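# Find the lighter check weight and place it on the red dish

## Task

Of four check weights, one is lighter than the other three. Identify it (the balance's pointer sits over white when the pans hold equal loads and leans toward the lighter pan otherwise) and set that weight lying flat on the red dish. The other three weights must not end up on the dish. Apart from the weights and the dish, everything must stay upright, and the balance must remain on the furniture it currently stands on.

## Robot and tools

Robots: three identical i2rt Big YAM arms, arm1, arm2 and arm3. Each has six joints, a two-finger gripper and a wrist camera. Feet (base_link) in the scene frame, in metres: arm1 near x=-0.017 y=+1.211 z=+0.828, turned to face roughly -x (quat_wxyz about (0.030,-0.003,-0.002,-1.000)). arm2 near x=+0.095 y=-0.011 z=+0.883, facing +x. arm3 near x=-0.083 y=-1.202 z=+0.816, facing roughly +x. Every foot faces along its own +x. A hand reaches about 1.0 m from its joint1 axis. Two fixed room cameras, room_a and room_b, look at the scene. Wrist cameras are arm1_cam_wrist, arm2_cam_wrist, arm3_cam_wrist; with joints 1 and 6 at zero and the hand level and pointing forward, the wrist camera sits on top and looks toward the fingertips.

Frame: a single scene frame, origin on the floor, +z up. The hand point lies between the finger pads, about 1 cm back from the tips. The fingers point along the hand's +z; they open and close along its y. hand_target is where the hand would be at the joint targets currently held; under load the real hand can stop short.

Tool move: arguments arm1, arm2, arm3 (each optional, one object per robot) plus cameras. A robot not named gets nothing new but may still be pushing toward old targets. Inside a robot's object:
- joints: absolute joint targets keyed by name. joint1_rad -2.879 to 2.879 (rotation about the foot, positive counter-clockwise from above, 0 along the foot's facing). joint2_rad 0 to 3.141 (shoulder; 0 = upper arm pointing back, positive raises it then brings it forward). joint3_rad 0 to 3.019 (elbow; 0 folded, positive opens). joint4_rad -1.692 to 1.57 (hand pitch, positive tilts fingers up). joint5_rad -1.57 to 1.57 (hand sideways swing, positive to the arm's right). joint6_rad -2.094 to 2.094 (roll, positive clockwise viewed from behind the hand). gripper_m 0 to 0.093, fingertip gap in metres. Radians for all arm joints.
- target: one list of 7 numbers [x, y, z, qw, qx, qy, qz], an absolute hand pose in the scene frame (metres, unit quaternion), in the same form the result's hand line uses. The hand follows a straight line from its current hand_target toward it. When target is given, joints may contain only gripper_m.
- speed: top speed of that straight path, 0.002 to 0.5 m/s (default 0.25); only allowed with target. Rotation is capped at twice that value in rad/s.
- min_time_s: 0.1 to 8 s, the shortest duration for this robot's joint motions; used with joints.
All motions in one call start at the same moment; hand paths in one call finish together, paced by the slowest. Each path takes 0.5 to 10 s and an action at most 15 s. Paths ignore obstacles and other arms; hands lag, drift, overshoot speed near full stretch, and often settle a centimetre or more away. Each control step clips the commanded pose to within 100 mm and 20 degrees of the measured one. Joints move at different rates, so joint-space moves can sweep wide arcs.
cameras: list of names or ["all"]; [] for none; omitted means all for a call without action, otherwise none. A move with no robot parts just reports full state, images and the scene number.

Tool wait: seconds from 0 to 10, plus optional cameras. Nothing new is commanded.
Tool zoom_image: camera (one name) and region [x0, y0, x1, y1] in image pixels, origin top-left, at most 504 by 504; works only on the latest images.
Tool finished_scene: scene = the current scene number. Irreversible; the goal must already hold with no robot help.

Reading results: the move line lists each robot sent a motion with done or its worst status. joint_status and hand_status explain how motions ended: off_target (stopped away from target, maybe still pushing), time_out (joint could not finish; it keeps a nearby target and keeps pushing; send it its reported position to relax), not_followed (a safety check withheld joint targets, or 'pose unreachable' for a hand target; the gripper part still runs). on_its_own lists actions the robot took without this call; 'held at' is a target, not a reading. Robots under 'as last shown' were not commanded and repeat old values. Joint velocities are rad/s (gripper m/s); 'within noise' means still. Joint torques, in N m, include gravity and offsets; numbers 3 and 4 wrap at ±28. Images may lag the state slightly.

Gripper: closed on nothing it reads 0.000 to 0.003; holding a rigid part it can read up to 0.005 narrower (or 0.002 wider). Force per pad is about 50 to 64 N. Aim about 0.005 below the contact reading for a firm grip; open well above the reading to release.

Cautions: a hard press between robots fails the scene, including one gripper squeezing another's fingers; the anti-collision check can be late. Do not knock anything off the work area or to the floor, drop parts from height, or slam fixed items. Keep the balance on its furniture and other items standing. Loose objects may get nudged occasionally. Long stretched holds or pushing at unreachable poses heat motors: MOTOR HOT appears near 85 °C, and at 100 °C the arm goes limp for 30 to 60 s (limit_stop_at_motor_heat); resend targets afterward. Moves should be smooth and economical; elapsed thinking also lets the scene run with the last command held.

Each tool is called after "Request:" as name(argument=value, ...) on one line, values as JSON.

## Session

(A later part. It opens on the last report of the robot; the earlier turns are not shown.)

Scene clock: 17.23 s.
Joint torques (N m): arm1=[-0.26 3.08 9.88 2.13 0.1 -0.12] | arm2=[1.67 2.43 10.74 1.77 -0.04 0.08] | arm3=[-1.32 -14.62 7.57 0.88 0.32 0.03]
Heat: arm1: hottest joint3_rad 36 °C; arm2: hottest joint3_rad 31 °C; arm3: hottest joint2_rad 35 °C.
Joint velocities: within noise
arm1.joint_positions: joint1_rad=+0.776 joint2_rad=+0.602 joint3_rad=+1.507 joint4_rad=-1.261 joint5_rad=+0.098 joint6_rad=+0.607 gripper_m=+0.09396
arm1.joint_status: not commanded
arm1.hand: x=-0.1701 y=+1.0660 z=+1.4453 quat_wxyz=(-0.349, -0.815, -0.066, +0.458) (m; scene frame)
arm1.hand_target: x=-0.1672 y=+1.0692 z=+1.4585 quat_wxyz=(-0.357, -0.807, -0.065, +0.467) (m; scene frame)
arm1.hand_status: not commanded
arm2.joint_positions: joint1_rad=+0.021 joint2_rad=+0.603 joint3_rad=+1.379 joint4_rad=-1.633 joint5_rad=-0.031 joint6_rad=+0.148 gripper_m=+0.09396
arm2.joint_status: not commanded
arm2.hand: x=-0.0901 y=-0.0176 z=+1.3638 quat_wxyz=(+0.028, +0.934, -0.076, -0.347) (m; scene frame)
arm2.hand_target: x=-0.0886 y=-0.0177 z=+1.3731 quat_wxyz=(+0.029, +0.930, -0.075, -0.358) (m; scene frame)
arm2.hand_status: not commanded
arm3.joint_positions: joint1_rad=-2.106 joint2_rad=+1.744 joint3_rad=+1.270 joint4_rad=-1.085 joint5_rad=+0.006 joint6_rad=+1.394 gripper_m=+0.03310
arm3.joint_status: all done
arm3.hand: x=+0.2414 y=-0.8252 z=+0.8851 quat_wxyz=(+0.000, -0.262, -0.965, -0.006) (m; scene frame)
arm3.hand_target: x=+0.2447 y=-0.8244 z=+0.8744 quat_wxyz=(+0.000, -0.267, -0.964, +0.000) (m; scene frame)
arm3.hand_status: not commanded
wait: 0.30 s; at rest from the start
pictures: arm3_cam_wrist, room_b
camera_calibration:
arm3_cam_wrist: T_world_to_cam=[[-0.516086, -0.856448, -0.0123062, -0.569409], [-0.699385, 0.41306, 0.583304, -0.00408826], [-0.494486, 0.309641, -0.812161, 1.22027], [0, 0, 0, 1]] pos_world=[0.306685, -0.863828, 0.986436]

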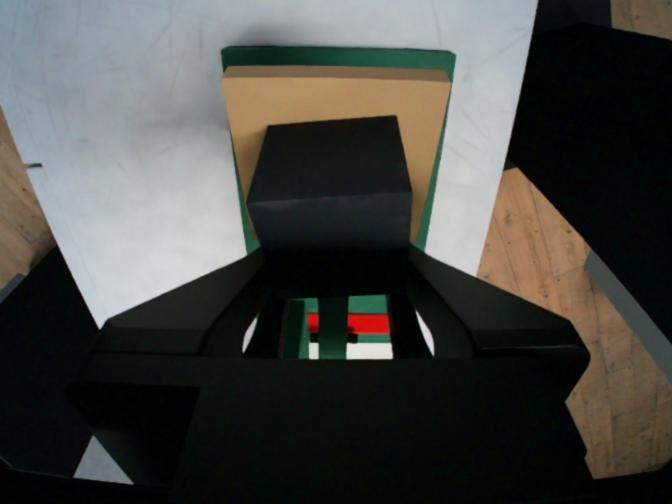

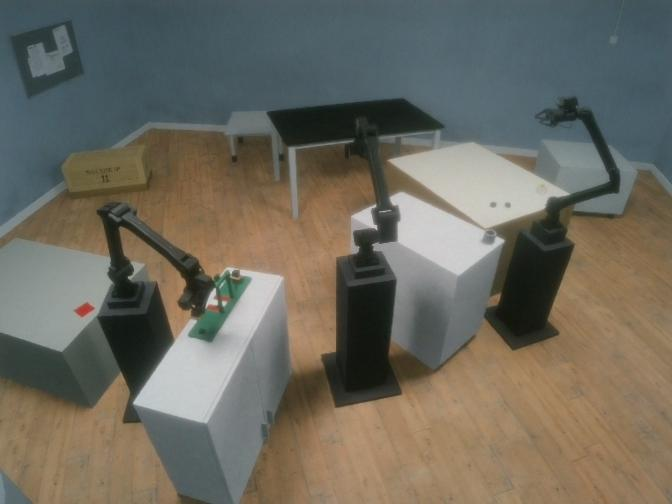

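Request:
move(arm3={"joints":{"gripper_m":0.025}}, cameras=["arm3_cam_wrist"])

Scene clock: 19.23 s.
Joint torques (N m): arm1=[-0.44 2.96 9.84 2.11 0.09 -0.15] | arm2=[1.38 2.2 10.76 1.78 -0.02 0.08] | arm3=[-1.14 -14.62 7.6 0.91 0.32 0.02]
Heat: arm1: hottest joint3_rad 36 °C; arm2: hottest joint3_rad 32 °C; arm3: hottest joint2_rad 35 °C.
move: arm3 done
Joint velocities: within noise
arm1, arm2: as last shown
arm3.joint_positions: joint1_rad=-2.106 joint2_rad=+1.744 joint3_rad=+1.270 joint4_rad=-1.085 joint5_rad=+0.006 joint6_rad=+1.395 gripper_m=+0.02760
arm3.joint_status: all done
arm3.hand: x=+0.2414 y=-0.8252 z=+0.8851 quat_wxyz=(+0.000, -0.263, -0.965, -0.006) (m; scene frame)
arm3.hand_target: x=+0.2447 y=-0.8244 z=+0.8744 quat_wxyz=(+0.000, -0.267, -0.964, +0.000) (m; scene frame)
arm3.hand_status: not commanded
pictures: arm3_cam_wrist
camera_calibration:
arm3_cam_wrist: T_world_to_cam=[[-0.516749, -0.856049, -0.012295, -0.569008], [-0.699048, 0.413598, 0.583326, -0.00377604], [-0.49427, 0.310028, -0.812145, 1.22051], [0, 0, 0, 1]] pos_world=[0.306586, -0.863928, 0.986436]

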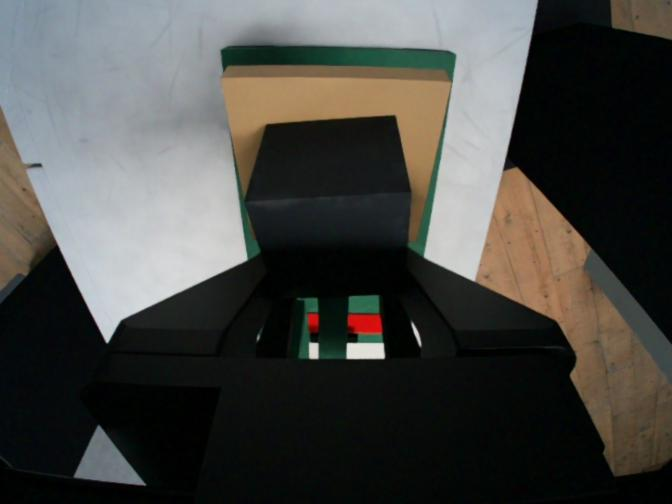

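Request:
move(arm3={"joints":{"gripper_m":0.092}})

Request:
move(arm3={"target":[0.261,-0.832,0.893,0,0.267,0.963,0],"speed":0.08}, cameras=["arm3_cam_wrist","room_b"])

Request:
zoom_image(camera="room_b", region=[175, 275, 235, 335])

Scene clock: 21.07 s.
Joint torques (N m): arm1=[-0.09 3.55 9.91 2.15 0.09 -0.15] | arm2=[1.67 2.32 10.74 1.8 -0.04 0.09] | arm3=[-1.14 -14.68 7.58 0.81 0.23 0.03]
Heat: arm1: hottest joint3_rad 36 °C; arm2: hottest joint3_rad 32 °C; arm3: hottest joint2_rad 35 °C.
move: arm3 done
Joint velocities: within noise
arm1, arm2: as last shown
arm3.joint_positions: joint1_rad=-2.106 joint2_rad=+1.744 joint3_rad=+1.270 joint4_rad=-1.082 joint5_rad=+0.008 joint6_rad=+1.396 gripper_m=+0.09184
arm3.joint_status: all done
arm3.hand: x=+0.2422 y=-0.8249 z=+0.8851 quat_wxyz=(-0.002, -0.263, -0.965, -0.007) (m; scene frame)
arm3.hand_target: x=+0.2447 y=-0.8243 z=+0.8744 quat_wxyz=(+0.000, -0.267, -0.964, +0.000) (m; scene frame)
arm3.hand_status: not commanded
pictures: none

Scene clock: 22.10 s.
Joint torques (N m): arm1=[-0.38 3.08 9.92 2.15 0.1 -0.14] | arm2=[1.44 2.26 10.71 1.8 -0.04 0.08] | arm3=[-1.38 -15.5 10.37 0.1 0.22 -0.19]
Heat: arm1: hottest joint3_rad 36 °C; arm2: hottest joint3_rad 32 °C; arm3: hottest joint2_rad 35 °C.
move: arm3 off_target
Joint velocities: within noise
arm1, arm2: as last shown
arm3.joint_positions: joint1_rad=-2.139 joint2_rad=+1.744 joint3_rad=+1.270 joint4_rad=-1.116 joint5_rad=+0.008 joint6_rad=+1.377 gripper_m=+0.09192
arm3.joint_status: not commanded
arm3.hand: x=+0.2486 y=-0.8419 z=+0.8850 quat_wxyz=(+0.006, -0.270, -0.963, +0.009) (m; scene frame)
arm3.hand_target: x=+0.2607 y=-0.8324 z=+0.8932 quat_wxyz=(+0.000, -0.267, -0.964, +0.000) (m; scene frame)
arm3.hand_status: off_target (0.018 m and 1.2 deg from the pose sent, 0.022 m and 0.9 deg at the start)
pictures: arm3_cam_wrist, room_b
camera_calibration:
arm3_cam_wrist: T_world_to_cam=[[-0.528735, -0.84857, 0.0192099, -0.598275], [-0.681999, 0.438202, 0.58554, 0.0227775], [-0.505289, 0.296494, -0.810416, 1.21896], [0, 0, 0, 1]] pos_world=[0.315134, -0.879074, 0.986022]

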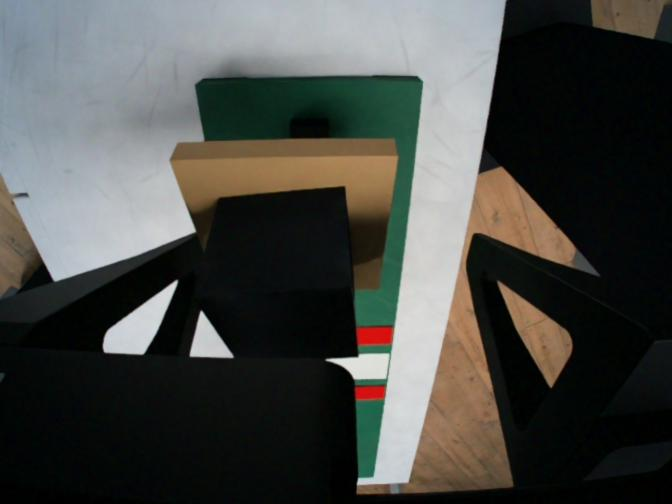

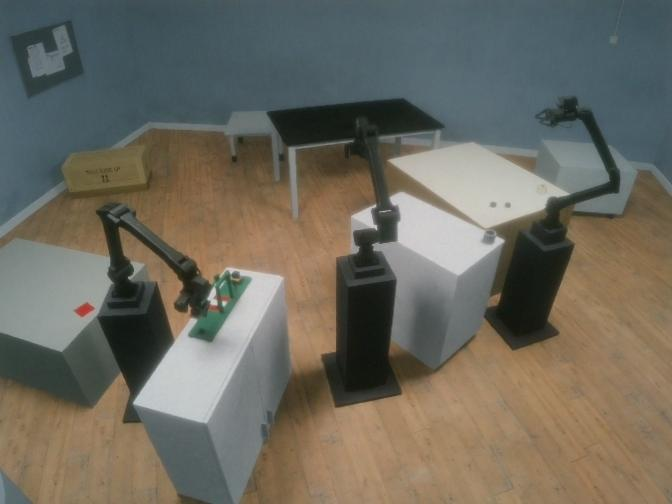

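Scaled by 8.400 from the camera's 672x504 image, which has a finer 960x720 frame.

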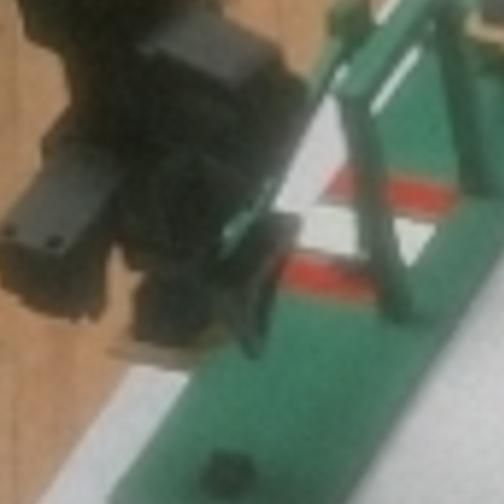

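Request:
move(arm3={"target":[0.2655,-0.818,0.890,0,0.267,0.963,0],"speed":0.08}, cameras=["arm3_cam_wrist"])

Scene clock: 24.10 s.
Joint torques (N m): arm1=[-0.21 2.84 10 2.04 0.11 -0.16] | arm2=[1.44 2.32 10.74 1.76 -0.03 0.09] | arm3=[-0.32 -14.56 10.44 0.2 0.2 0]
Heat: arm1: hottest joint3_rad 37 °C; arm2: hottest joint3_rad 32 °C; arm3: hottest joint2_rad 35 °C.
move: arm3 off_target
Joint velocities: within noise
arm1, arm2: as last shown
arm3.joint_positions: joint1_rad=-2.139 joint2_rad=+1.761 joint3_rad=+1.311 joint4_rad=-1.121 joint5_rad=+0.008 joint6_rad=+1.377 gripper_m=+0.09192
arm3.joint_status: not commanded
arm3.hand: x=+0.2587 y=-0.8309 z=+0.8910 quat_wxyz=(+0.001, -0.269, -0.963, +0.000) (m; scene frame)
arm3.hand_target: x=+0.2652 y=-0.8184 z=+0.8900 quat_wxyz=(+0.000, -0.267, -0.964, +0.000) (m; scene frame)
arm3.hand_status: off_target (0.015 m and 0.3 deg from the pose sent, 0.030 m and 1.2 deg at the start)
pictures: arm3_cam_wrist
camera_calibration:
arm3_cam_wrist: T_world_to_cam=[[-0.528751, -0.848777, 0.000448992, -0.567055], [-0.689582, 0.429888, 0.582814, 0.018832], [-0.494872, 0.307854, -0.812605, 1.23436], [0, 0, 0, 1]] pos_world=[0.324008, -0.869402, 0.992329]

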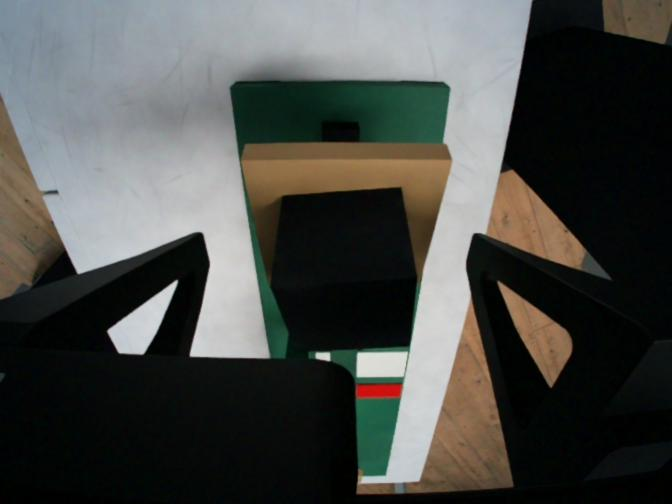

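Request:
move(arm3={"joints":{"gripper_m":0.035}}, cameras=["arm3_cam_wrist"])

Scene clock: 24.90 s.
Joint torques (N m): arm1=[-0.32 2.84 9.96 2.11 0.12 -0.13] | arm2=[1.67 2.32 10.7 1.8 -0.04 0.08] | arm3=[-0.32 -14.62 10.4 0.43 0.15 -0.01]
Heat: arm1: hottest joint3_rad 37 °C; arm2: hottest joint3_rad 33 °C; arm3: hottest joint2_rad 35 °C.
move: arm3 off_target
Joint velocities: within noise
arm1, arm2: as last shown
arm3.joint_positions: joint1_rad=-2.139 joint2_rad=+1.762 joint3_rad=+1.312 joint4_rad=-1.128 joint5_rad=+0.010 joint6_rad=+1.377 gripper_m=+0.04624
arm3.joint_status: gripper_m off_target (ended at +0.04627, target +0.03500)
arm3.hand: x=+0.2578 y=-0.8324 z=+0.8906 quat_wxyz=(+0.002, -0.269, -0.963, +0.004) (m; scene frame)
arm3.hand_target: x=+0.2653 y=-0.8183 z=+0.8900 quat_wxyz=(+0.000, -0.267, -0.964, +0.000) (m; scene frame)
arm3.hand_status: not commanded
pictures: arm3_cam_wrist
camera_calibration:
arm3_cam_wrist: T_world_to_cam=[[-0.528638, -0.848803, 0.00863231, -0.576211], [-0.687134, 0.433876, 0.58275, 0.0217398], [-0.498386, 0.302132, -0.812605, 1.23014], [0, 0, 0, 1]] pos_world=[0.323416, -0.870188, 0.991925]

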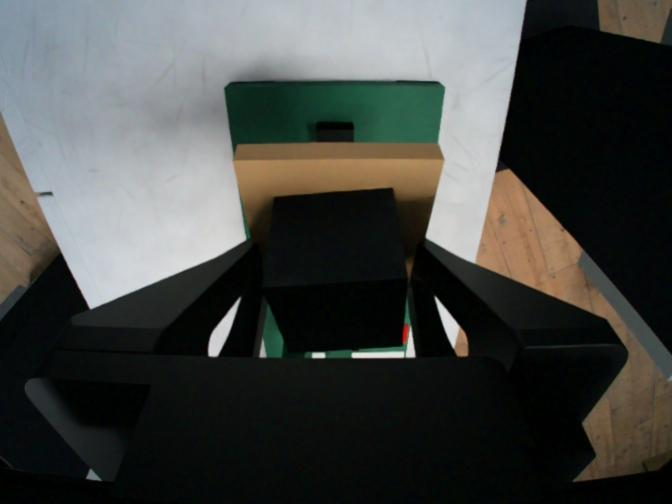

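Request:
move(arm3={"joints":{"gripper_m":0.025}})

Request:
move(arm3={"target":[0.2655,-0.819,0.98,0,0.267,0.963,0],"speed":0.1}, cameras=["arm3_cam_wrist","room_b"])

Request:
zoom_image(camera="room_b", region=[165, 255, 245, 335])

Scene clock: 25.47 s.
Joint torques (N m): arm1=[-0.79 2.67 9.78 2.09 0.09 -0.14] | arm2=[1.67 2.26 10.8 1.76 -0.02 0.09] | arm3=[-0.38 -14.56 10.41 0.44 0.14 -0.01]
Heat: arm1: hottest joint3_rad 37 °C; arm2: hottest joint3_rad 33 °C; arm3: hottest joint2_rad 35 °C.
move: arm3 off_target
Joint velocities: within noise
arm1, arm2: as last shown
arm3.joint_positions: joint1_rad=-2.139 joint2_rad=+1.762 joint3_rad=+1.312 joint4_rad=-1.128 joint5_rad=+0.010 joint6_rad=+1.377 gripper_m=+0.04630
arm3.joint_status: gripper_m off_target (ended at +0.04629, target +0.02500)
arm3.hand: x=+0.2578 y=-0.8324 z=+0.8906 quat_wxyz=(+0.002, -0.269, -0.963, +0.004) (m; scene frame)
arm3.hand_target: x=+0.2653 y=-0.8183 z=+0.8900 quat_wxyz=(+0.000, -0.267, -0.964, +0.000) (m; scene frame)
arm3.hand_status: not commanded
pictures: none

Scene clock: 27.13 s.
Joint torques (N m): arm1=[-0.56 3.14 9.87 2.14 0.07 -0.11] | arm2=[1.38 2.37 10.69 1.78 -0.04 0.07] | arm3=[-0.67 -22.12 14.27 -1.58 0.49 -0.4]
Heat: arm1: hottest joint3_rad 37 °C; arm2: hottest joint3_rad 33 °C; arm3: hottest joint2_rad 36 °C.
move: arm3 off_target
Joint velocities: within noise
arm1, arm2: as last shown
arm3.joint_positions: joint1_rad=-2.133 joint2_rad=+1.774 joint3_rad=+1.382 joint4_rad=-1.292 joint5_rad=+0.003 joint6_rad=+1.419 gripper_m=+0.04630
arm3.joint_status: not commanded
arm3.hand: x=+0.2465 y=-0.8391 z=+0.9109 quat_wxyz=(+0.028, -0.286, -0.956, +0.050) (m; scene frame)
arm3.hand_target: x=+0.2619 y=-0.8228 z=+0.9785 quat_wxyz=(-0.001, -0.268, -0.963, +0.000) (m; scene frame)
arm3.hand_status: off_target (0.074 m and 7.0 deg from the pose sent, 0.091 m and 0.6 deg at the start)
pictures: arm3_cam_wrist, room_b
camera_calibration:
arm3_cam_wrist: T_world_to_cam=[[-0.554217, -0.82489, 0.111355, -0.655208], [-0.626858, 0.501643, 0.596157, 0.0348905], [-0.547624, 0.260597, -0.795108, 1.20438], [0, 0, 0, 1]] pos_world=[0.318292, -0.871835, 1.00977]

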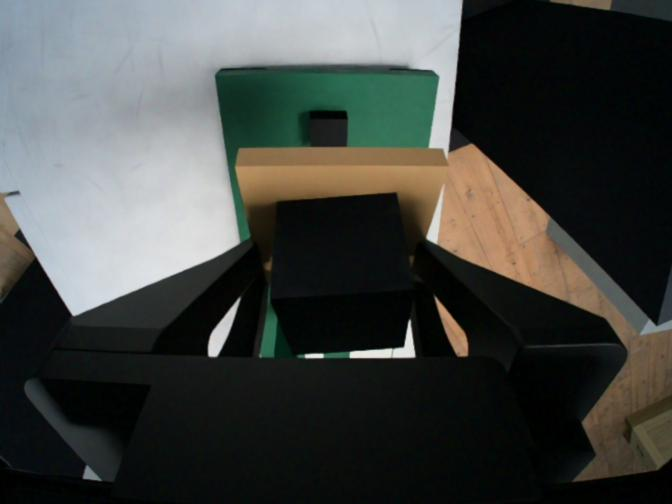

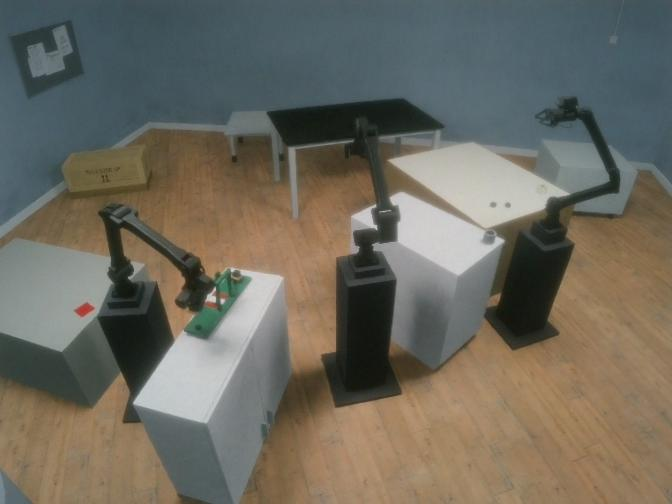

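Scaled by 6.300 from the camera's 672x504 image, which has a finer 960x720 frame.

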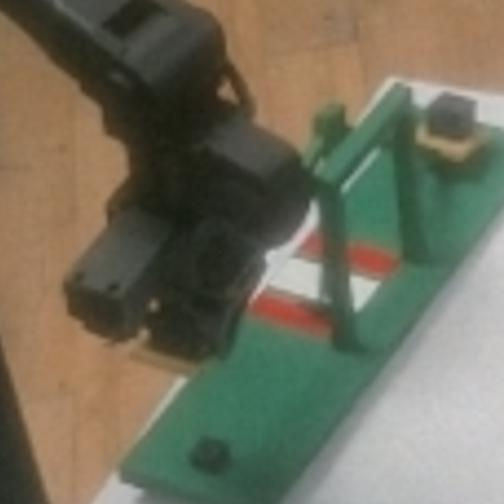

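Request:
move(arm3={"target":[0.2653,-0.8183,0.888,0,0.267,0.963,0],"speed":0.06}, cameras=["arm3_cam_wrist","room_a","room_b"])

Request:
zoom_image(camera="room_b", region=[165, 255, 265, 355])

Request:
zoom_image(camera="room_a", region=[430, 160, 510, 240])

Scene clock: 29.47 s.
Joint torques (N m): arm1=[-0.44 2.84 9.96 2.06 0.08 -0.17] | arm2=[1.61 2.14 10.74 1.76 -0.03 0.09] | arm3=[-0.62 -16.91 8.34 2 0.12 -0.11]
Heat: arm1: hottest joint3_rad 37 °C; arm2: hottest joint3_rad 33 °C; arm3: hottest joint2_rad 36 °C.
move: arm3 off_target
Joint velocities: within noise
arm1.joint_positions: joint1_rad=+0.776 joint2_rad=+0.602 joint3_rad=+1.507 joint4_rad=-1.261 joint5_rad=+0.098 joint6_rad=+0.607 gripper_m=+0.09396
arm1.joint_status: not commanded
arm1.hand: x=-0.1701 y=+1.0660 z=+1.4453 quat_wxyz=(-0.349, -0.815, -0.066, +0.458) (m; scene frame)
arm1.hand_target: x=-0.1672 y=+1.0692 z=+1.4585 quat_wxyz=(-0.357, -0.807, -0.065, +0.467) (m; scene frame)
arm1.hand_status: not commanded
arm2.joint_positions: joint1_rad=+0.021 joint2_rad=+0.603 joint3_rad=+1.379 joint4_rad=-1.633 joint5_rad=-0.031 joint6_rad=+0.148 gripper_m=+0.09396
arm2.joint_status: not commanded
arm2.hand: x=-0.0901 y=-0.0176 z=+1.3638 quat_wxyz=(+0.028, +0.934, -0.076, -0.347) (m; scene frame)
arm2.hand_target: x=-0.0886 y=-0.0177 z=+1.3731 quat_wxyz=(+0.029, +0.930, -0.075, -0.358) (m; scene frame)
arm2.hand_status: not commanded
arm3.joint_positions: joint1_rad=-2.135 joint2_rad=+1.790 joint3_rad=+1.338 joint4_rad=-1.169 joint5_rad=+0.011 joint6_rad=+1.386 gripper_m=+0.04630
arm3.joint_status: not commanded
arm3.hand: x=+0.2560 y=-0.8316 z=+0.8862 quat_wxyz=(+0.011, -0.272, -0.962, +0.023) (m; scene frame)
arm3.hand_target: x=+0.2650 y=-0.8186 z=+0.8884 quat_wxyz=(+0.000, -0.267, -0.964, +0.000) (m; scene frame)
arm3.hand_status: off_target (0.016 m and 3.0 deg from the pose sent, 0.036 m and 7.0 deg at the start)
pictures: arm3_cam_wrist, room_a, room_b
camera_calibration:
arm3_cam_wrist: T_world_to_cam=[[-0.532243, -0.845109, 0.0500883, -0.609141], [-0.668739, 0.455973, 0.587262, 0.0324535], [-0.519139, 0.27907, -0.807846, 1.20735], [0, 0, 0, 1]] pos_world=[0.324276, -0.866524, 0.986806]

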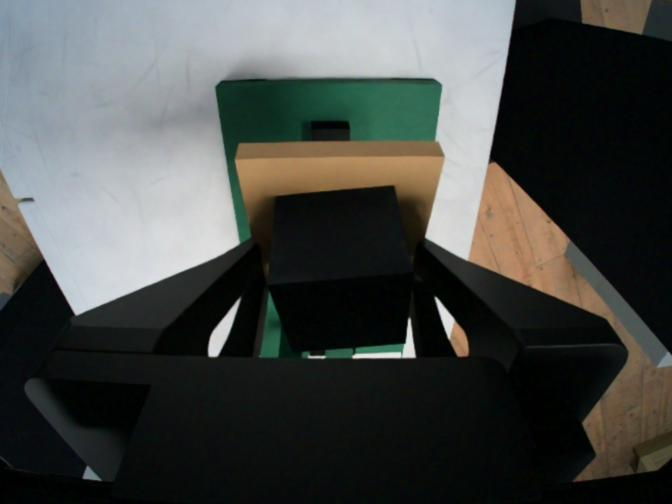

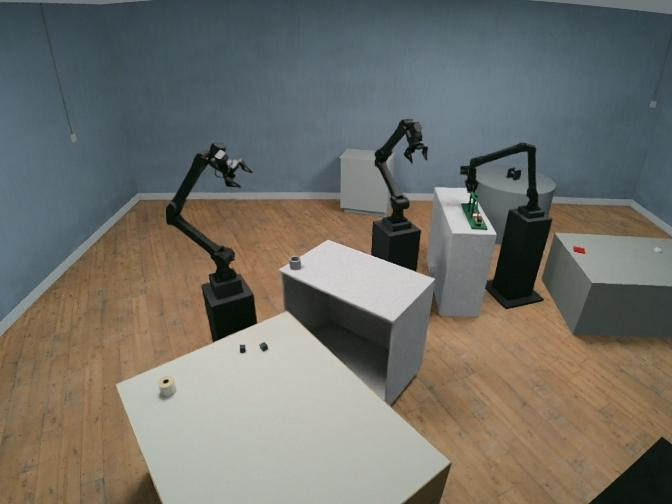

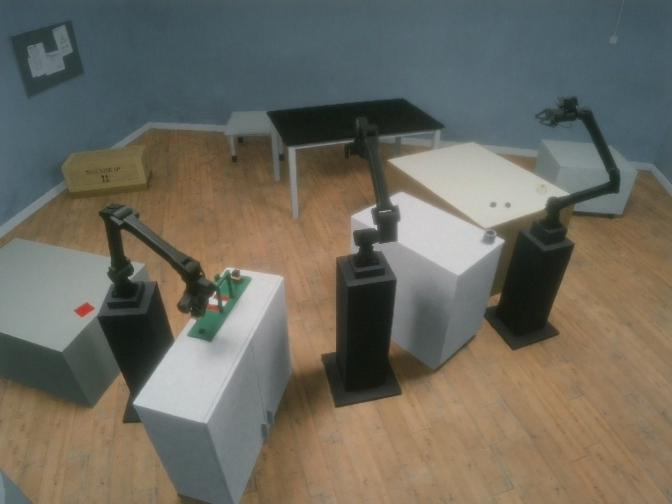

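Scaled by 5.040 from the camera's 672x504 image, which has a finer 960x720 frame.

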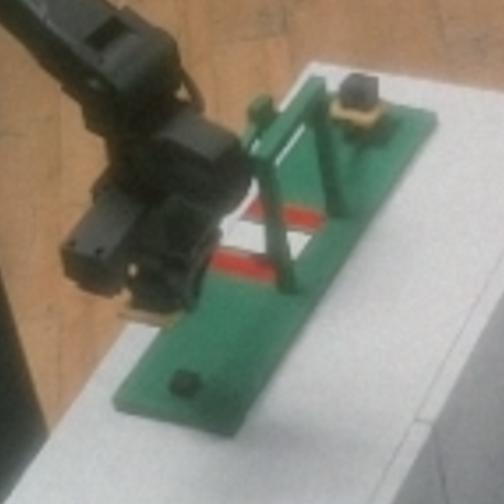

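Scaled by 6.300 from the camera's 672x504 image, which has a finer 960x720 frame.

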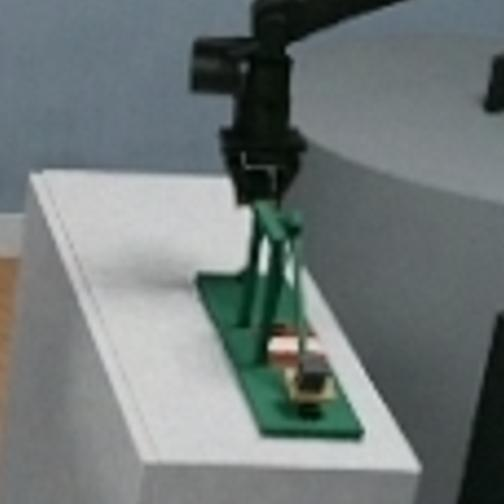

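Request:
move(arm3={"joints":{"gripper_m":0.092}})

Request:
move(arm3={"target":[0.272,-0.830,0.940,0,0.267,0.963,0],"speed":0.08}, cameras=["arm3_cam_wrist","room_b"])

Request:
zoom_image(camera="room_b", region=[165, 255, 265, 355])

Request:
zoom_image(camera="arm3_cam_wrist", region=[200, 50, 480, 370])

Scene clock: 31.20 s.
Joint torques (N m): arm1=[-0.32 3.37 9.89 2.06 0.1 -0.14] | arm2=[1.44 2.26 10.73 1.76 -0.02 0.08] | arm3=[-0.62 -16.97 8.31 0.8 0.14 -0.11]
Heat: arm1: hottest joint3_rad 38 °C; arm2: hottest joint3_rad 34 °C; arm3: hottest joint2_rad 36 °C.
move: arm3 done
Joint velocities: within noise
arm1, arm2: as last shown
arm3.joint_positions: joint1_rad=-2.135 joint2_rad=+1.790 joint3_rad=+1.338 joint4_rad=-1.136 joint5_rad=+0.010 joint6_rad=+1.386 gripper_m=+0.09184
arm3.joint_status: all done
arm3.hand: x=+0.2612 y=-0.8256 z=+0.8858 quat_wxyz=(+0.005, -0.272, -0.962, +0.008) (m; scene frame)
arm3.hand_target: x=+0.2649 y=-0.8187 z=+0.8884 quat_wxyz=(+0.000, -0.267, -0.964, +0.000) (m; scene frame)
arm3.hand_status: not commanded
pictures: none

Scene clock: 32.50 s.
Joint torques (N m): arm1=[-0.32 2.84 9.98 2.24 0.07 -0.14] | arm2=[1.44 2.26 10.77 1.72 -0.02 0.07] | arm3=[-1.44 -17.26 10.54 0.25 0.15 -0.14]
Heat: arm1: hottest joint3_rad 38 °C; arm2: hottest joint3_rad 34 °C; arm3: hottest joint2_rad 36 °C.
move: arm3 off_target
Joint velocities: within noise
arm1, arm2: as last shown
arm3.joint_positions: joint1_rad=-2.149 joint2_rad=+1.740 joint3_rad=+1.372 joint4_rad=-1.240 joint5_rad=+0.010 joint6_rad=+1.365 gripper_m=+0.09193
arm3.joint_status: not commanded
arm3.hand: x=+0.2599 y=-0.8379 z=+0.9224 quat_wxyz=(+0.009, -0.268, -0.963, +0.017) (m; scene frame)
arm3.hand_target: x=+0.2715 y=-0.8305 z=+0.9402 quat_wxyz=(+0.000, -0.267, -0.964, +0.000) (m; scene frame)
arm3.hand_status: off_target (0.023 m and 2.3 deg from the pose sent, 0.055 m and 1.2 deg at the start)
pictures: arm3_cam_wrist, room_b
camera_calibration:
arm3_cam_wrist: T_world_to_cam=[[-0.526247, -0.849506, 0.0374786, -0.607776], [-0.676355, 0.444884, 0.587046, 0.00960159], [-0.515372, 0.283582, -0.808686, 1.24396], [0, 0, 0, 1]] pos_world=[0.327755, -0.873345, 1.02311]

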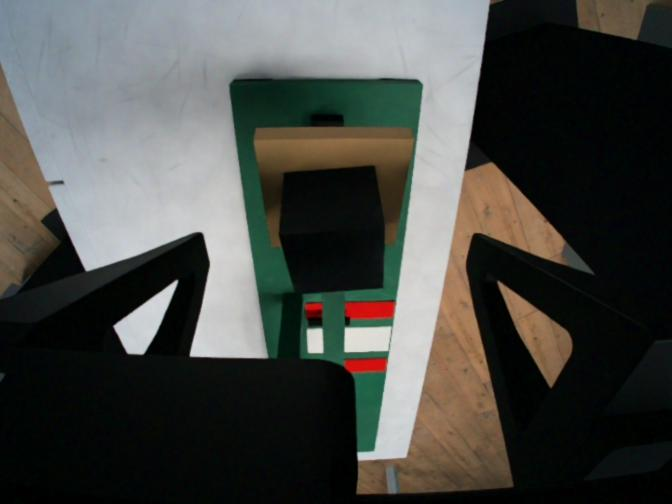

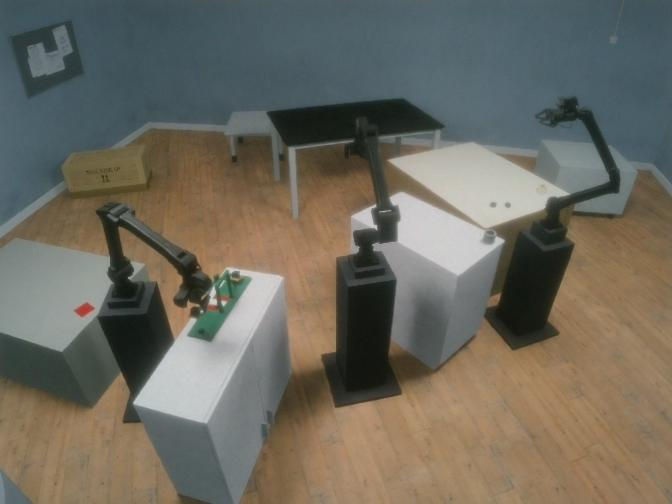

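Scaled by 5.040 from the camera's 672x504 image, which has a finer 960x720 frame.

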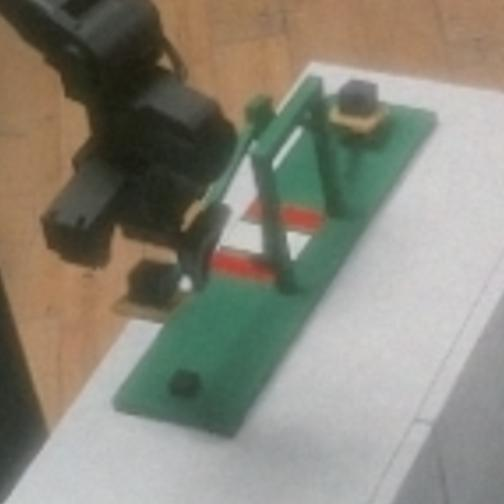

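Scaled by 1.575 from the camera's 672x504 image, which has a finer 960x720 frame.

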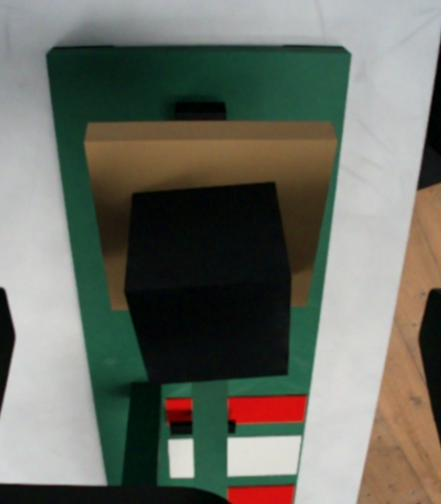

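Request:
move(arm3={"joints":{"gripper_m":0.016}}, cameras=["arm3_cam_wrist","room_b"])

Request:
zoom_image(camera="room_b", region=[165, 255, 265, 355])

Scene clock: 33.53 s.
Joint torques (N m): arm1=[-0.21 3.08 9.83 2.17 0.08 -0.16] | arm2=[1.44 2.14 10.8 1.74 -0.03 0.08] | arm3=[-1.61 -17.44 10.51 0.13 0.16 -0.12]
Heat: arm1: hottest joint3_rad 38 °C; arm2: hottest joint3_rad 34 °C; arm3: hottest joint2_rad 36 °C.
move: arm3 off_target
Joint velocities: within noise
arm1, arm2: as last shown
arm3.joint_positions: joint1_rad=-2.149 joint2_rad=+1.740 joint3_rad=+1.372 joint4_rad=-1.240 joint5_rad=+0.010 joint6_rad=+1.364 gripper_m=+0.02997
arm3.joint_status: gripper_m off_target (ended at +0.03000, target +0.01600)
arm3.hand: x=+0.2598 y=-0.8379 z=+0.9224 quat_wxyz=(+0.009, -0.268, -0.963, +0.017) (m; scene frame)
arm3.hand_target: x=+0.2715 y=-0.8305 z=+0.9401 quat_wxyz=(+0.000, -0.267, -0.964, +0.000) (m; scene frame)
arm3.hand_status: not commanded
pictures: arm3_cam_wrist, room_b
camera_calibration:
arm3_cam_wrist: T_world_to_cam=[[-0.5256, -0.849888, 0.0378899, -0.608795], [-0.676478, 0.444534, 0.587169, 0.00914386], [-0.515871, 0.282984, -0.808577, 1.24344], [0, 0, 0, 1]] pos_world=[0.327655, -0.873345, 1.02311]

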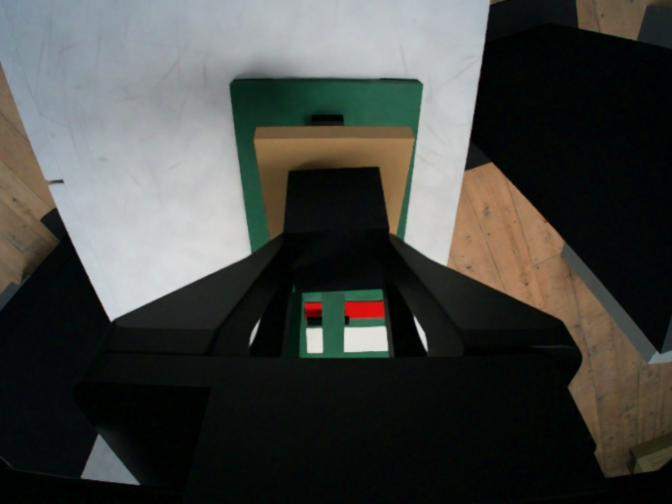

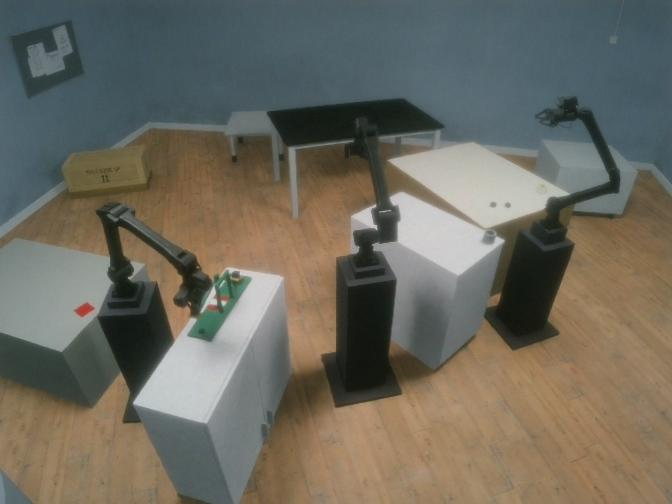

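Scaled by 5.040 from the camera's 672x504 image, which has a finer 960x720 frame.

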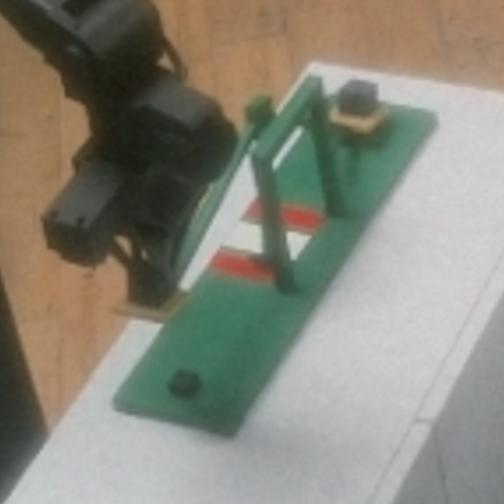

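Request:
move(arm3={"target":[0.2715,-0.8305,1.05,0,0.267,0.963,0],"speed":0.15}, cameras=["arm3_cam_wrist","room_b"])

Request:
zoom_image(camera="room_b", region=[165, 235, 265, 355])

Scene clock: 35.23 s.
Joint torques (N m): arm1=[-0.38 2.43 9.99 2.11 0.1 -0.14] | arm2=[1.44 2.2 10.7 1.8 -0.04 0.09] | arm3=[-1.38 -17.03 11.74 0.18 0.15 -0.1]
Heat: arm1: hottest joint3_rad 38 °C; arm2: hottest joint3_rad 34 °C; arm3: hottest joint2_rad 37 °C.
move: arm3 off_target
Joint velocities: within noise
arm1, arm2: as last shown
arm3.joint_positions: joint1_rad=-2.149 joint2_rad=+1.684 joint3_rad=+1.582 joint4_rad=-1.515 joint5_rad=+0.010 joint6_rad=+1.364 gripper_m=+0.02997
arm3.joint_status: not commanded
arm3.hand: x=+0.2614 y=-0.8379 z=+1.0275 quat_wxyz=(+0.012, -0.268, -0.963, +0.022) (m; scene frame)
arm3.hand_target: x=+0.2708 y=-0.8312 z=+1.0500 quat_wxyz=(+0.000, -0.267, -0.964, +0.000) (m; scene frame)
arm3.hand_status: off_target (0.026 m and 2.8 deg from the pose sent, 0.128 m and 2.3 deg at the start)
pictures: arm3_cam_wrist, room_b
camera_calibration:
arm3_cam_wrist: T_world_to_cam=[[-0.52523, -0.849648, 0.0472343, -0.621458], [-0.672714, 0.448566, 0.588425, -0.0504673], [-0.521142, 0.277283, -0.807171, 1.32445], [0, 0, 0, 1]] pos_world=[0.329868, -0.872631, 1.12811]

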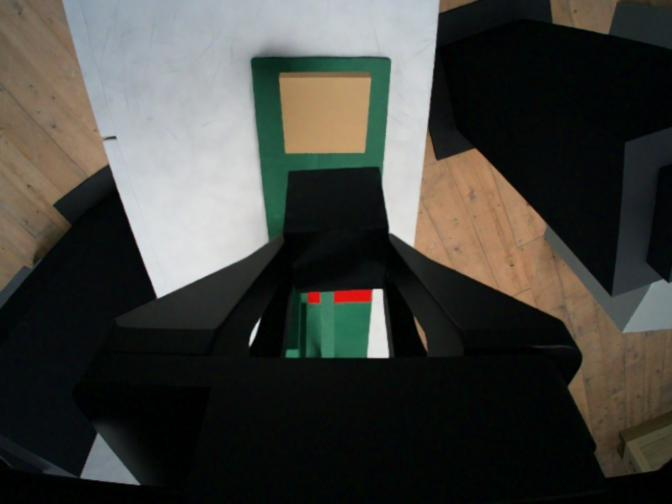

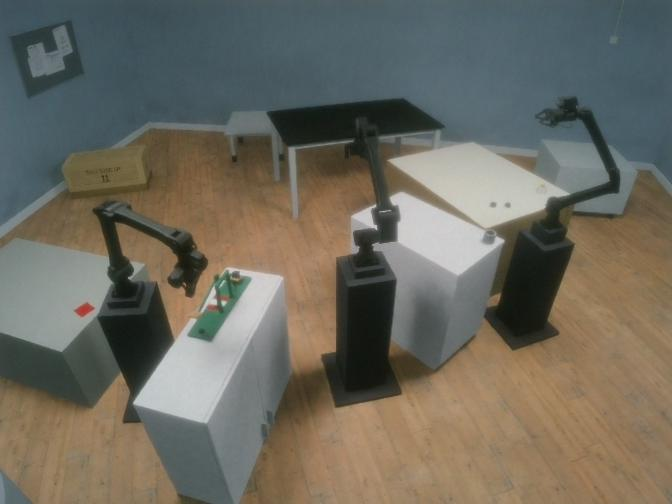

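Scaled by 4.200 from the camera's 672x504 image, which has a finer 960x720 frame.

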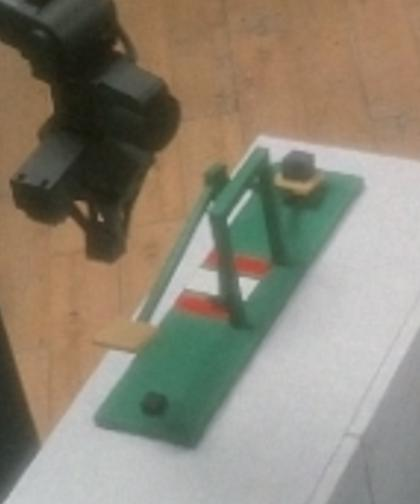

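Request:
move(arm3={"joints":{"joint2_rad":1.47,"joint3_rad":1.53,"joint4_rad":-1.668,"joint1_rad":-1.9}})

Request:
move(arm3={"joints":{"joint1_rad":1.096},"min_time_s":3})

Request:
move(arm3={"joints":{"joint2_rad":1.90,"joint3_rad":1.188,"joint4_rad":-0.896},"min_time_s":1.5}, cameras=["arm3_cam_wrist","room_a","room_b"])

Scene clock: 37.10 s.
Joint torques (N m): arm1=[-0.15 2.96 10 2.03 0.1 -0.16] | arm2=[1.44 2.32 10.73 1.74 -0.03 0.08] | arm3=[-1.38 -11.63 8.05 0.21 0.19 -0.11]
Heat: arm1: hottest joint3_rad 38 °C; arm2: hottest joint3_rad 34 °C; arm3: hottest joint2_rad 37 °C.
move: arm3 done
Joint velocities: within noise
arm1, arm2: as last shown
arm3.joint_positions: joint1_rad=-1.895 joint2_rad=+1.454 joint3_rad=+1.530 joint4_rad=-1.662 joint5_rad=+0.009 joint6_rad=+1.364 gripper_m=+0.02997
arm3.joint_status: all done
arm3.hand: x=+0.1223 y=-0.8330 z=+1.1123 quat_wxyz=(+0.003, -0.144, -0.990, +0.006) (m; scene frame)
arm3.hand_target: x=+0.1248 y=-0.8330 z=+1.1057 quat_wxyz=(+0.006, -0.143, -0.989, +0.017) (m; scene frame)
arm3.hand_status: not commanded
pictures: none

Scene clock: 40.53 s.
Joint torques (N m): arm1=[-0.5 2.84 9.91 1.96 0.07 -0.13] | arm2=[1.61 2.49 10.73 1.78 -0.03 0.08] | arm3=[-1.26 -11.58 8.03 0.23 0.14 -0.1]
Heat: arm1: hottest joint3_rad 38 °C; arm2: hottest joint3_rad 35 °C; arm3: hottest joint2_rad 37 °C.
move: arm3 done
Joint velocities: within noise
arm1, arm2: as last shown
arm3.joint_positions: joint1_rad=+1.096 joint2_rad=+1.454 joint3_rad=+1.530 joint4_rad=-1.662 joint5_rad=+0.011 joint6_rad=+1.364 gripper_m=+0.02997
arm3.joint_status: all done
arm3.hand: x=-0.3367 y=-1.5387 z=+1.1125 quat_wxyz=(-0.011, +0.976, -0.218, -0.007) (m; scene frame)
arm3.hand_target: x=-0.3376 y=-1.5396 z=+1.1061 quat_wxyz=(-0.021, +0.976, -0.215, -0.002) (m; scene frame)
arm3.hand_status: not commanded
pictures: none

Scene clock: 42.63 s.
Joint torques (N m): arm1=[-0.91 3.37 10.03 2.07 0.11 -0.14] | arm2=[1.61 2.43 10.76 1.77 -0.03 0.08] | arm3=[-1.44 -16.32 6.39 0.79 0.14 -0.09]
Heat: arm1: hottest joint3_rad 39 °C; arm2: hottest joint3_rad 35 °C; arm3: hottest joint2_rad 37 °C.
move: arm3 done
Joint velocities: within noise
arm1, arm2: as last shown
arm3.joint_positions: joint1_rad=+1.096 joint2_rad=+1.888 joint3_rad=+1.185 joint4_rad=-0.905 joint5_rad=+0.011 joint6_rad=+1.364 gripper_m=+0.02997
arm3.joint_status: all done
arm3.hand: x=-0.3786 y=-1.5885 z=+0.7910 quat_wxyz=(-0.021, +0.976, -0.218, -0.002) (m; scene frame)
arm3.hand_target: x=-0.3797 y=-1.5897 z=+0.7864 quat_wxyz=(-0.021, +0.976, -0.215, -0.002) (m; scene frame)
arm3.hand_status: not commanded
pictures: arm3_cam_wrist, room_a, room_b
camera_calibration:
arm3_cam_wrist: T_world_to_cam=[[0.436268, 0.898986, 0.0386653, 1.56433], [0.729916, -0.378695, 0.569046, -0.772871], [0.526207, -0.220034, -0.821396, 0.625991], [0, 0, 0, 1]] pos_world=[-0.447739, -1.56126, 0.8935]

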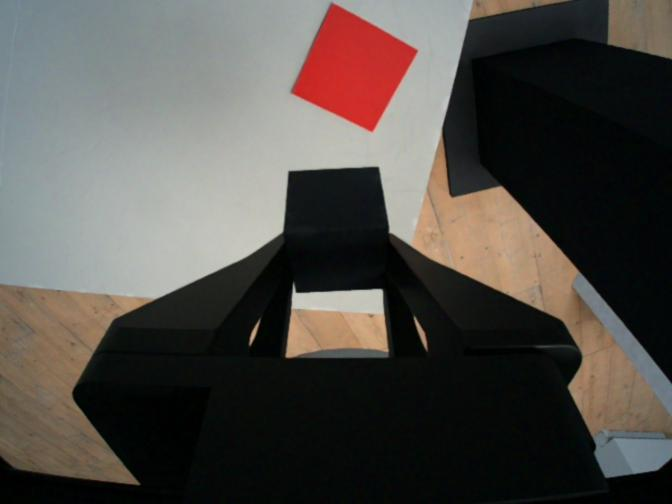

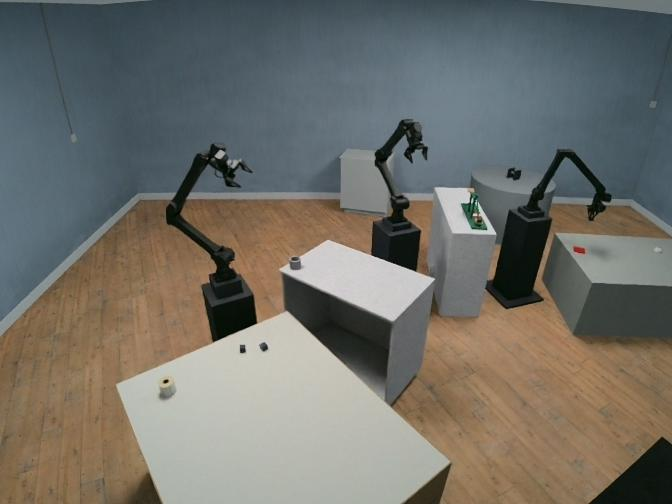

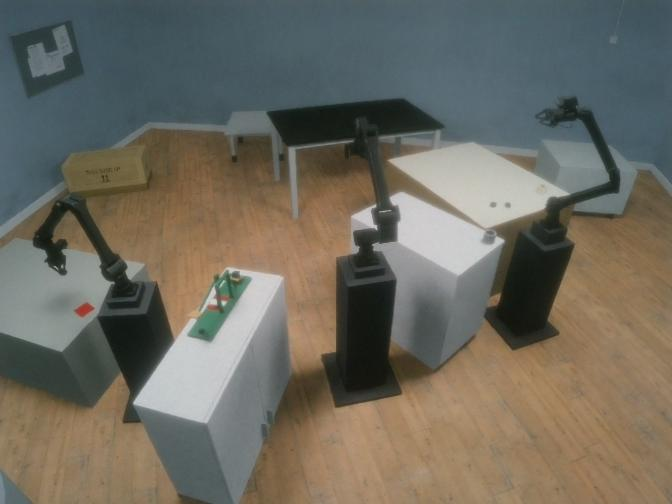

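Request:
move(arm3={"target":[-0.380,-1.560,0.62,-0.021,0.976,-0.216,-0.002],"speed":0.2}, cameras=["arm3_cam_wrist","room_a","room_b"])

Request:
zoom_image(camera="room_a", region=[540, 180, 640, 280])

Request:
zoom_image(camera="room_b", region=[40, 240, 120, 340])

Scene clock: 44.90 s.
Joint torques (N m): arm1=[-0.56 2.78 9.94 2.1 0.1 -0.18] | arm2=[1.49 2.14 10.71 1.73 -0.05 0.08] | arm3=[-1.96 -16.56 4.63 0.73 0.19 -0.14]
Heat: arm1: hottest joint3_rad 39 °C; arm2: hottest joint3_rad 35 °C; arm3: hottest joint2_rad 37 °C.
move: arm3 done
Joint velocities: within noise
arm1.joint_positions: joint1_rad=+0.776 joint2_rad=+0.602 joint3_rad=+1.507 joint4_rad=-1.261 joint5_rad=+0.098 joint6_rad=+0.607 gripper_m=+0.09396
arm1.joint_status: not commanded
arm1.hand: x=-0.1701 y=+1.0660 z=+1.4453 quat_wxyz=(-0.349, -0.815, -0.066, +0.458) (m; scene frame)
arm1.hand_target: x=-0.1672 y=+1.0692 z=+1.4585 quat_wxyz=(-0.357, -0.807, -0.065, +0.467) (m; scene frame)
arm1.hand_status: not commanded
arm2.joint_positions: joint1_rad=+0.021 joint2_rad=+0.603 joint3_rad=+1.379 joint4_rad=-1.633 joint5_rad=-0.031 joint6_rad=+0.148 gripper_m=+0.09396
arm2.joint_status: not commanded
arm2.hand: x=-0.0901 y=-0.0176 z=+1.3638 quat_wxyz=(+0.028, +0.934, -0.076, -0.347) (m; scene frame)
arm2.hand_target: x=-0.0886 y=-0.0177 z=+1.3731 quat_wxyz=(+0.029, +0.930, -0.075, -0.358) (m; scene frame)
arm2.hand_status: not commanded
arm3.joint_positions: joint1_rad=+1.068 joint2_rad=+2.194 joint3_rad=+1.096 joint4_rad=-0.509 joint5_rad=+0.011 joint6_rad=+1.334 gripper_m=+0.02997
arm3.joint_status: not commanded
arm3.hand: x=-0.3756 y=-1.5603 z=+0.6272 quat_wxyz=(-0.021, +0.976, -0.217, -0.002) (m; scene frame)
arm3.hand_target: x=-0.3798 y=-1.5598 z=+0.6201 quat_wxyz=(-0.021, +0.976, -0.216, -0.002) (m; scene frame)
arm3.hand_status: done (0.008 m and 0.1 deg from the pose sent, 0.173 m and 0.3 deg at the start)
pictures: arm3_cam_wrist, room_a, room_b
camera_calibration:
arm3_cam_wrist: T_world_to_cam=[[0.433841, 0.900155, 0.0387622, 1.54483], [0.730311, -0.376526, 0.569978, -0.668129], [0.527664, -0.218971, -0.820745, 0.497796], [0, 0, 0, 1]] pos_world=[-0.444939, -1.53316, 0.729501]

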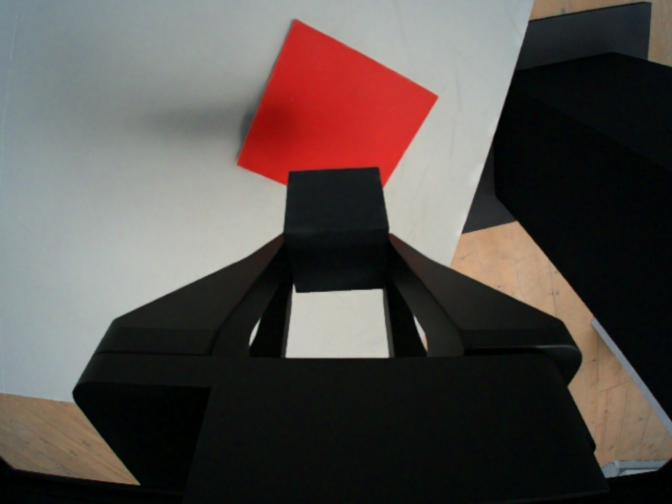

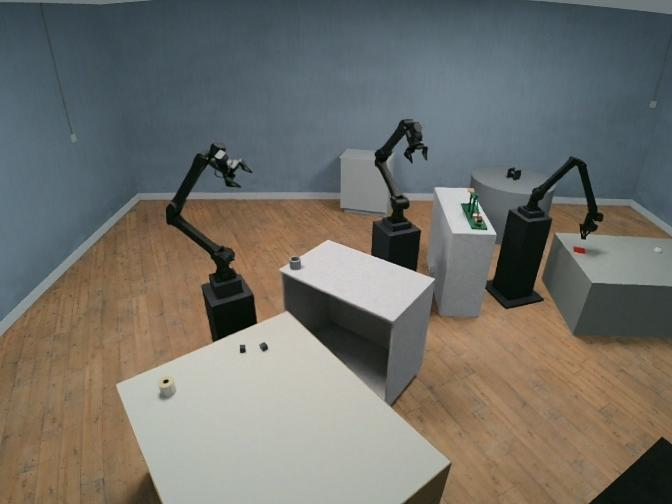

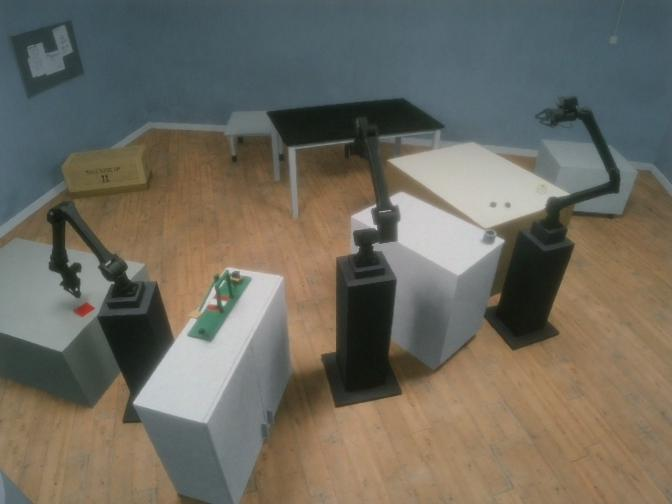

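Scaled by 5.040 from the camera's 672x504 image, which has a finer 960x720 frame.

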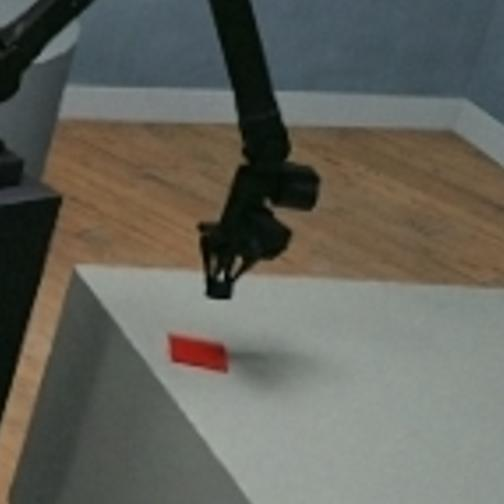

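Scaled by 5.040 from the camera's 672x504 image, which has a finer 960x720 frame.

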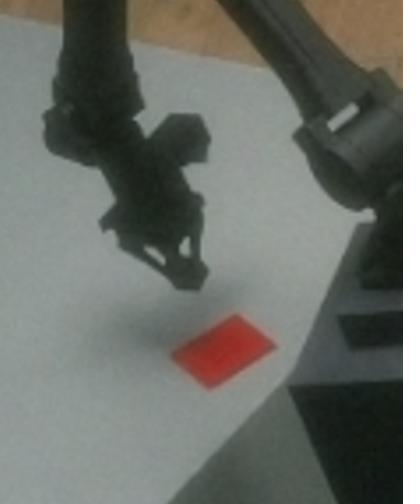

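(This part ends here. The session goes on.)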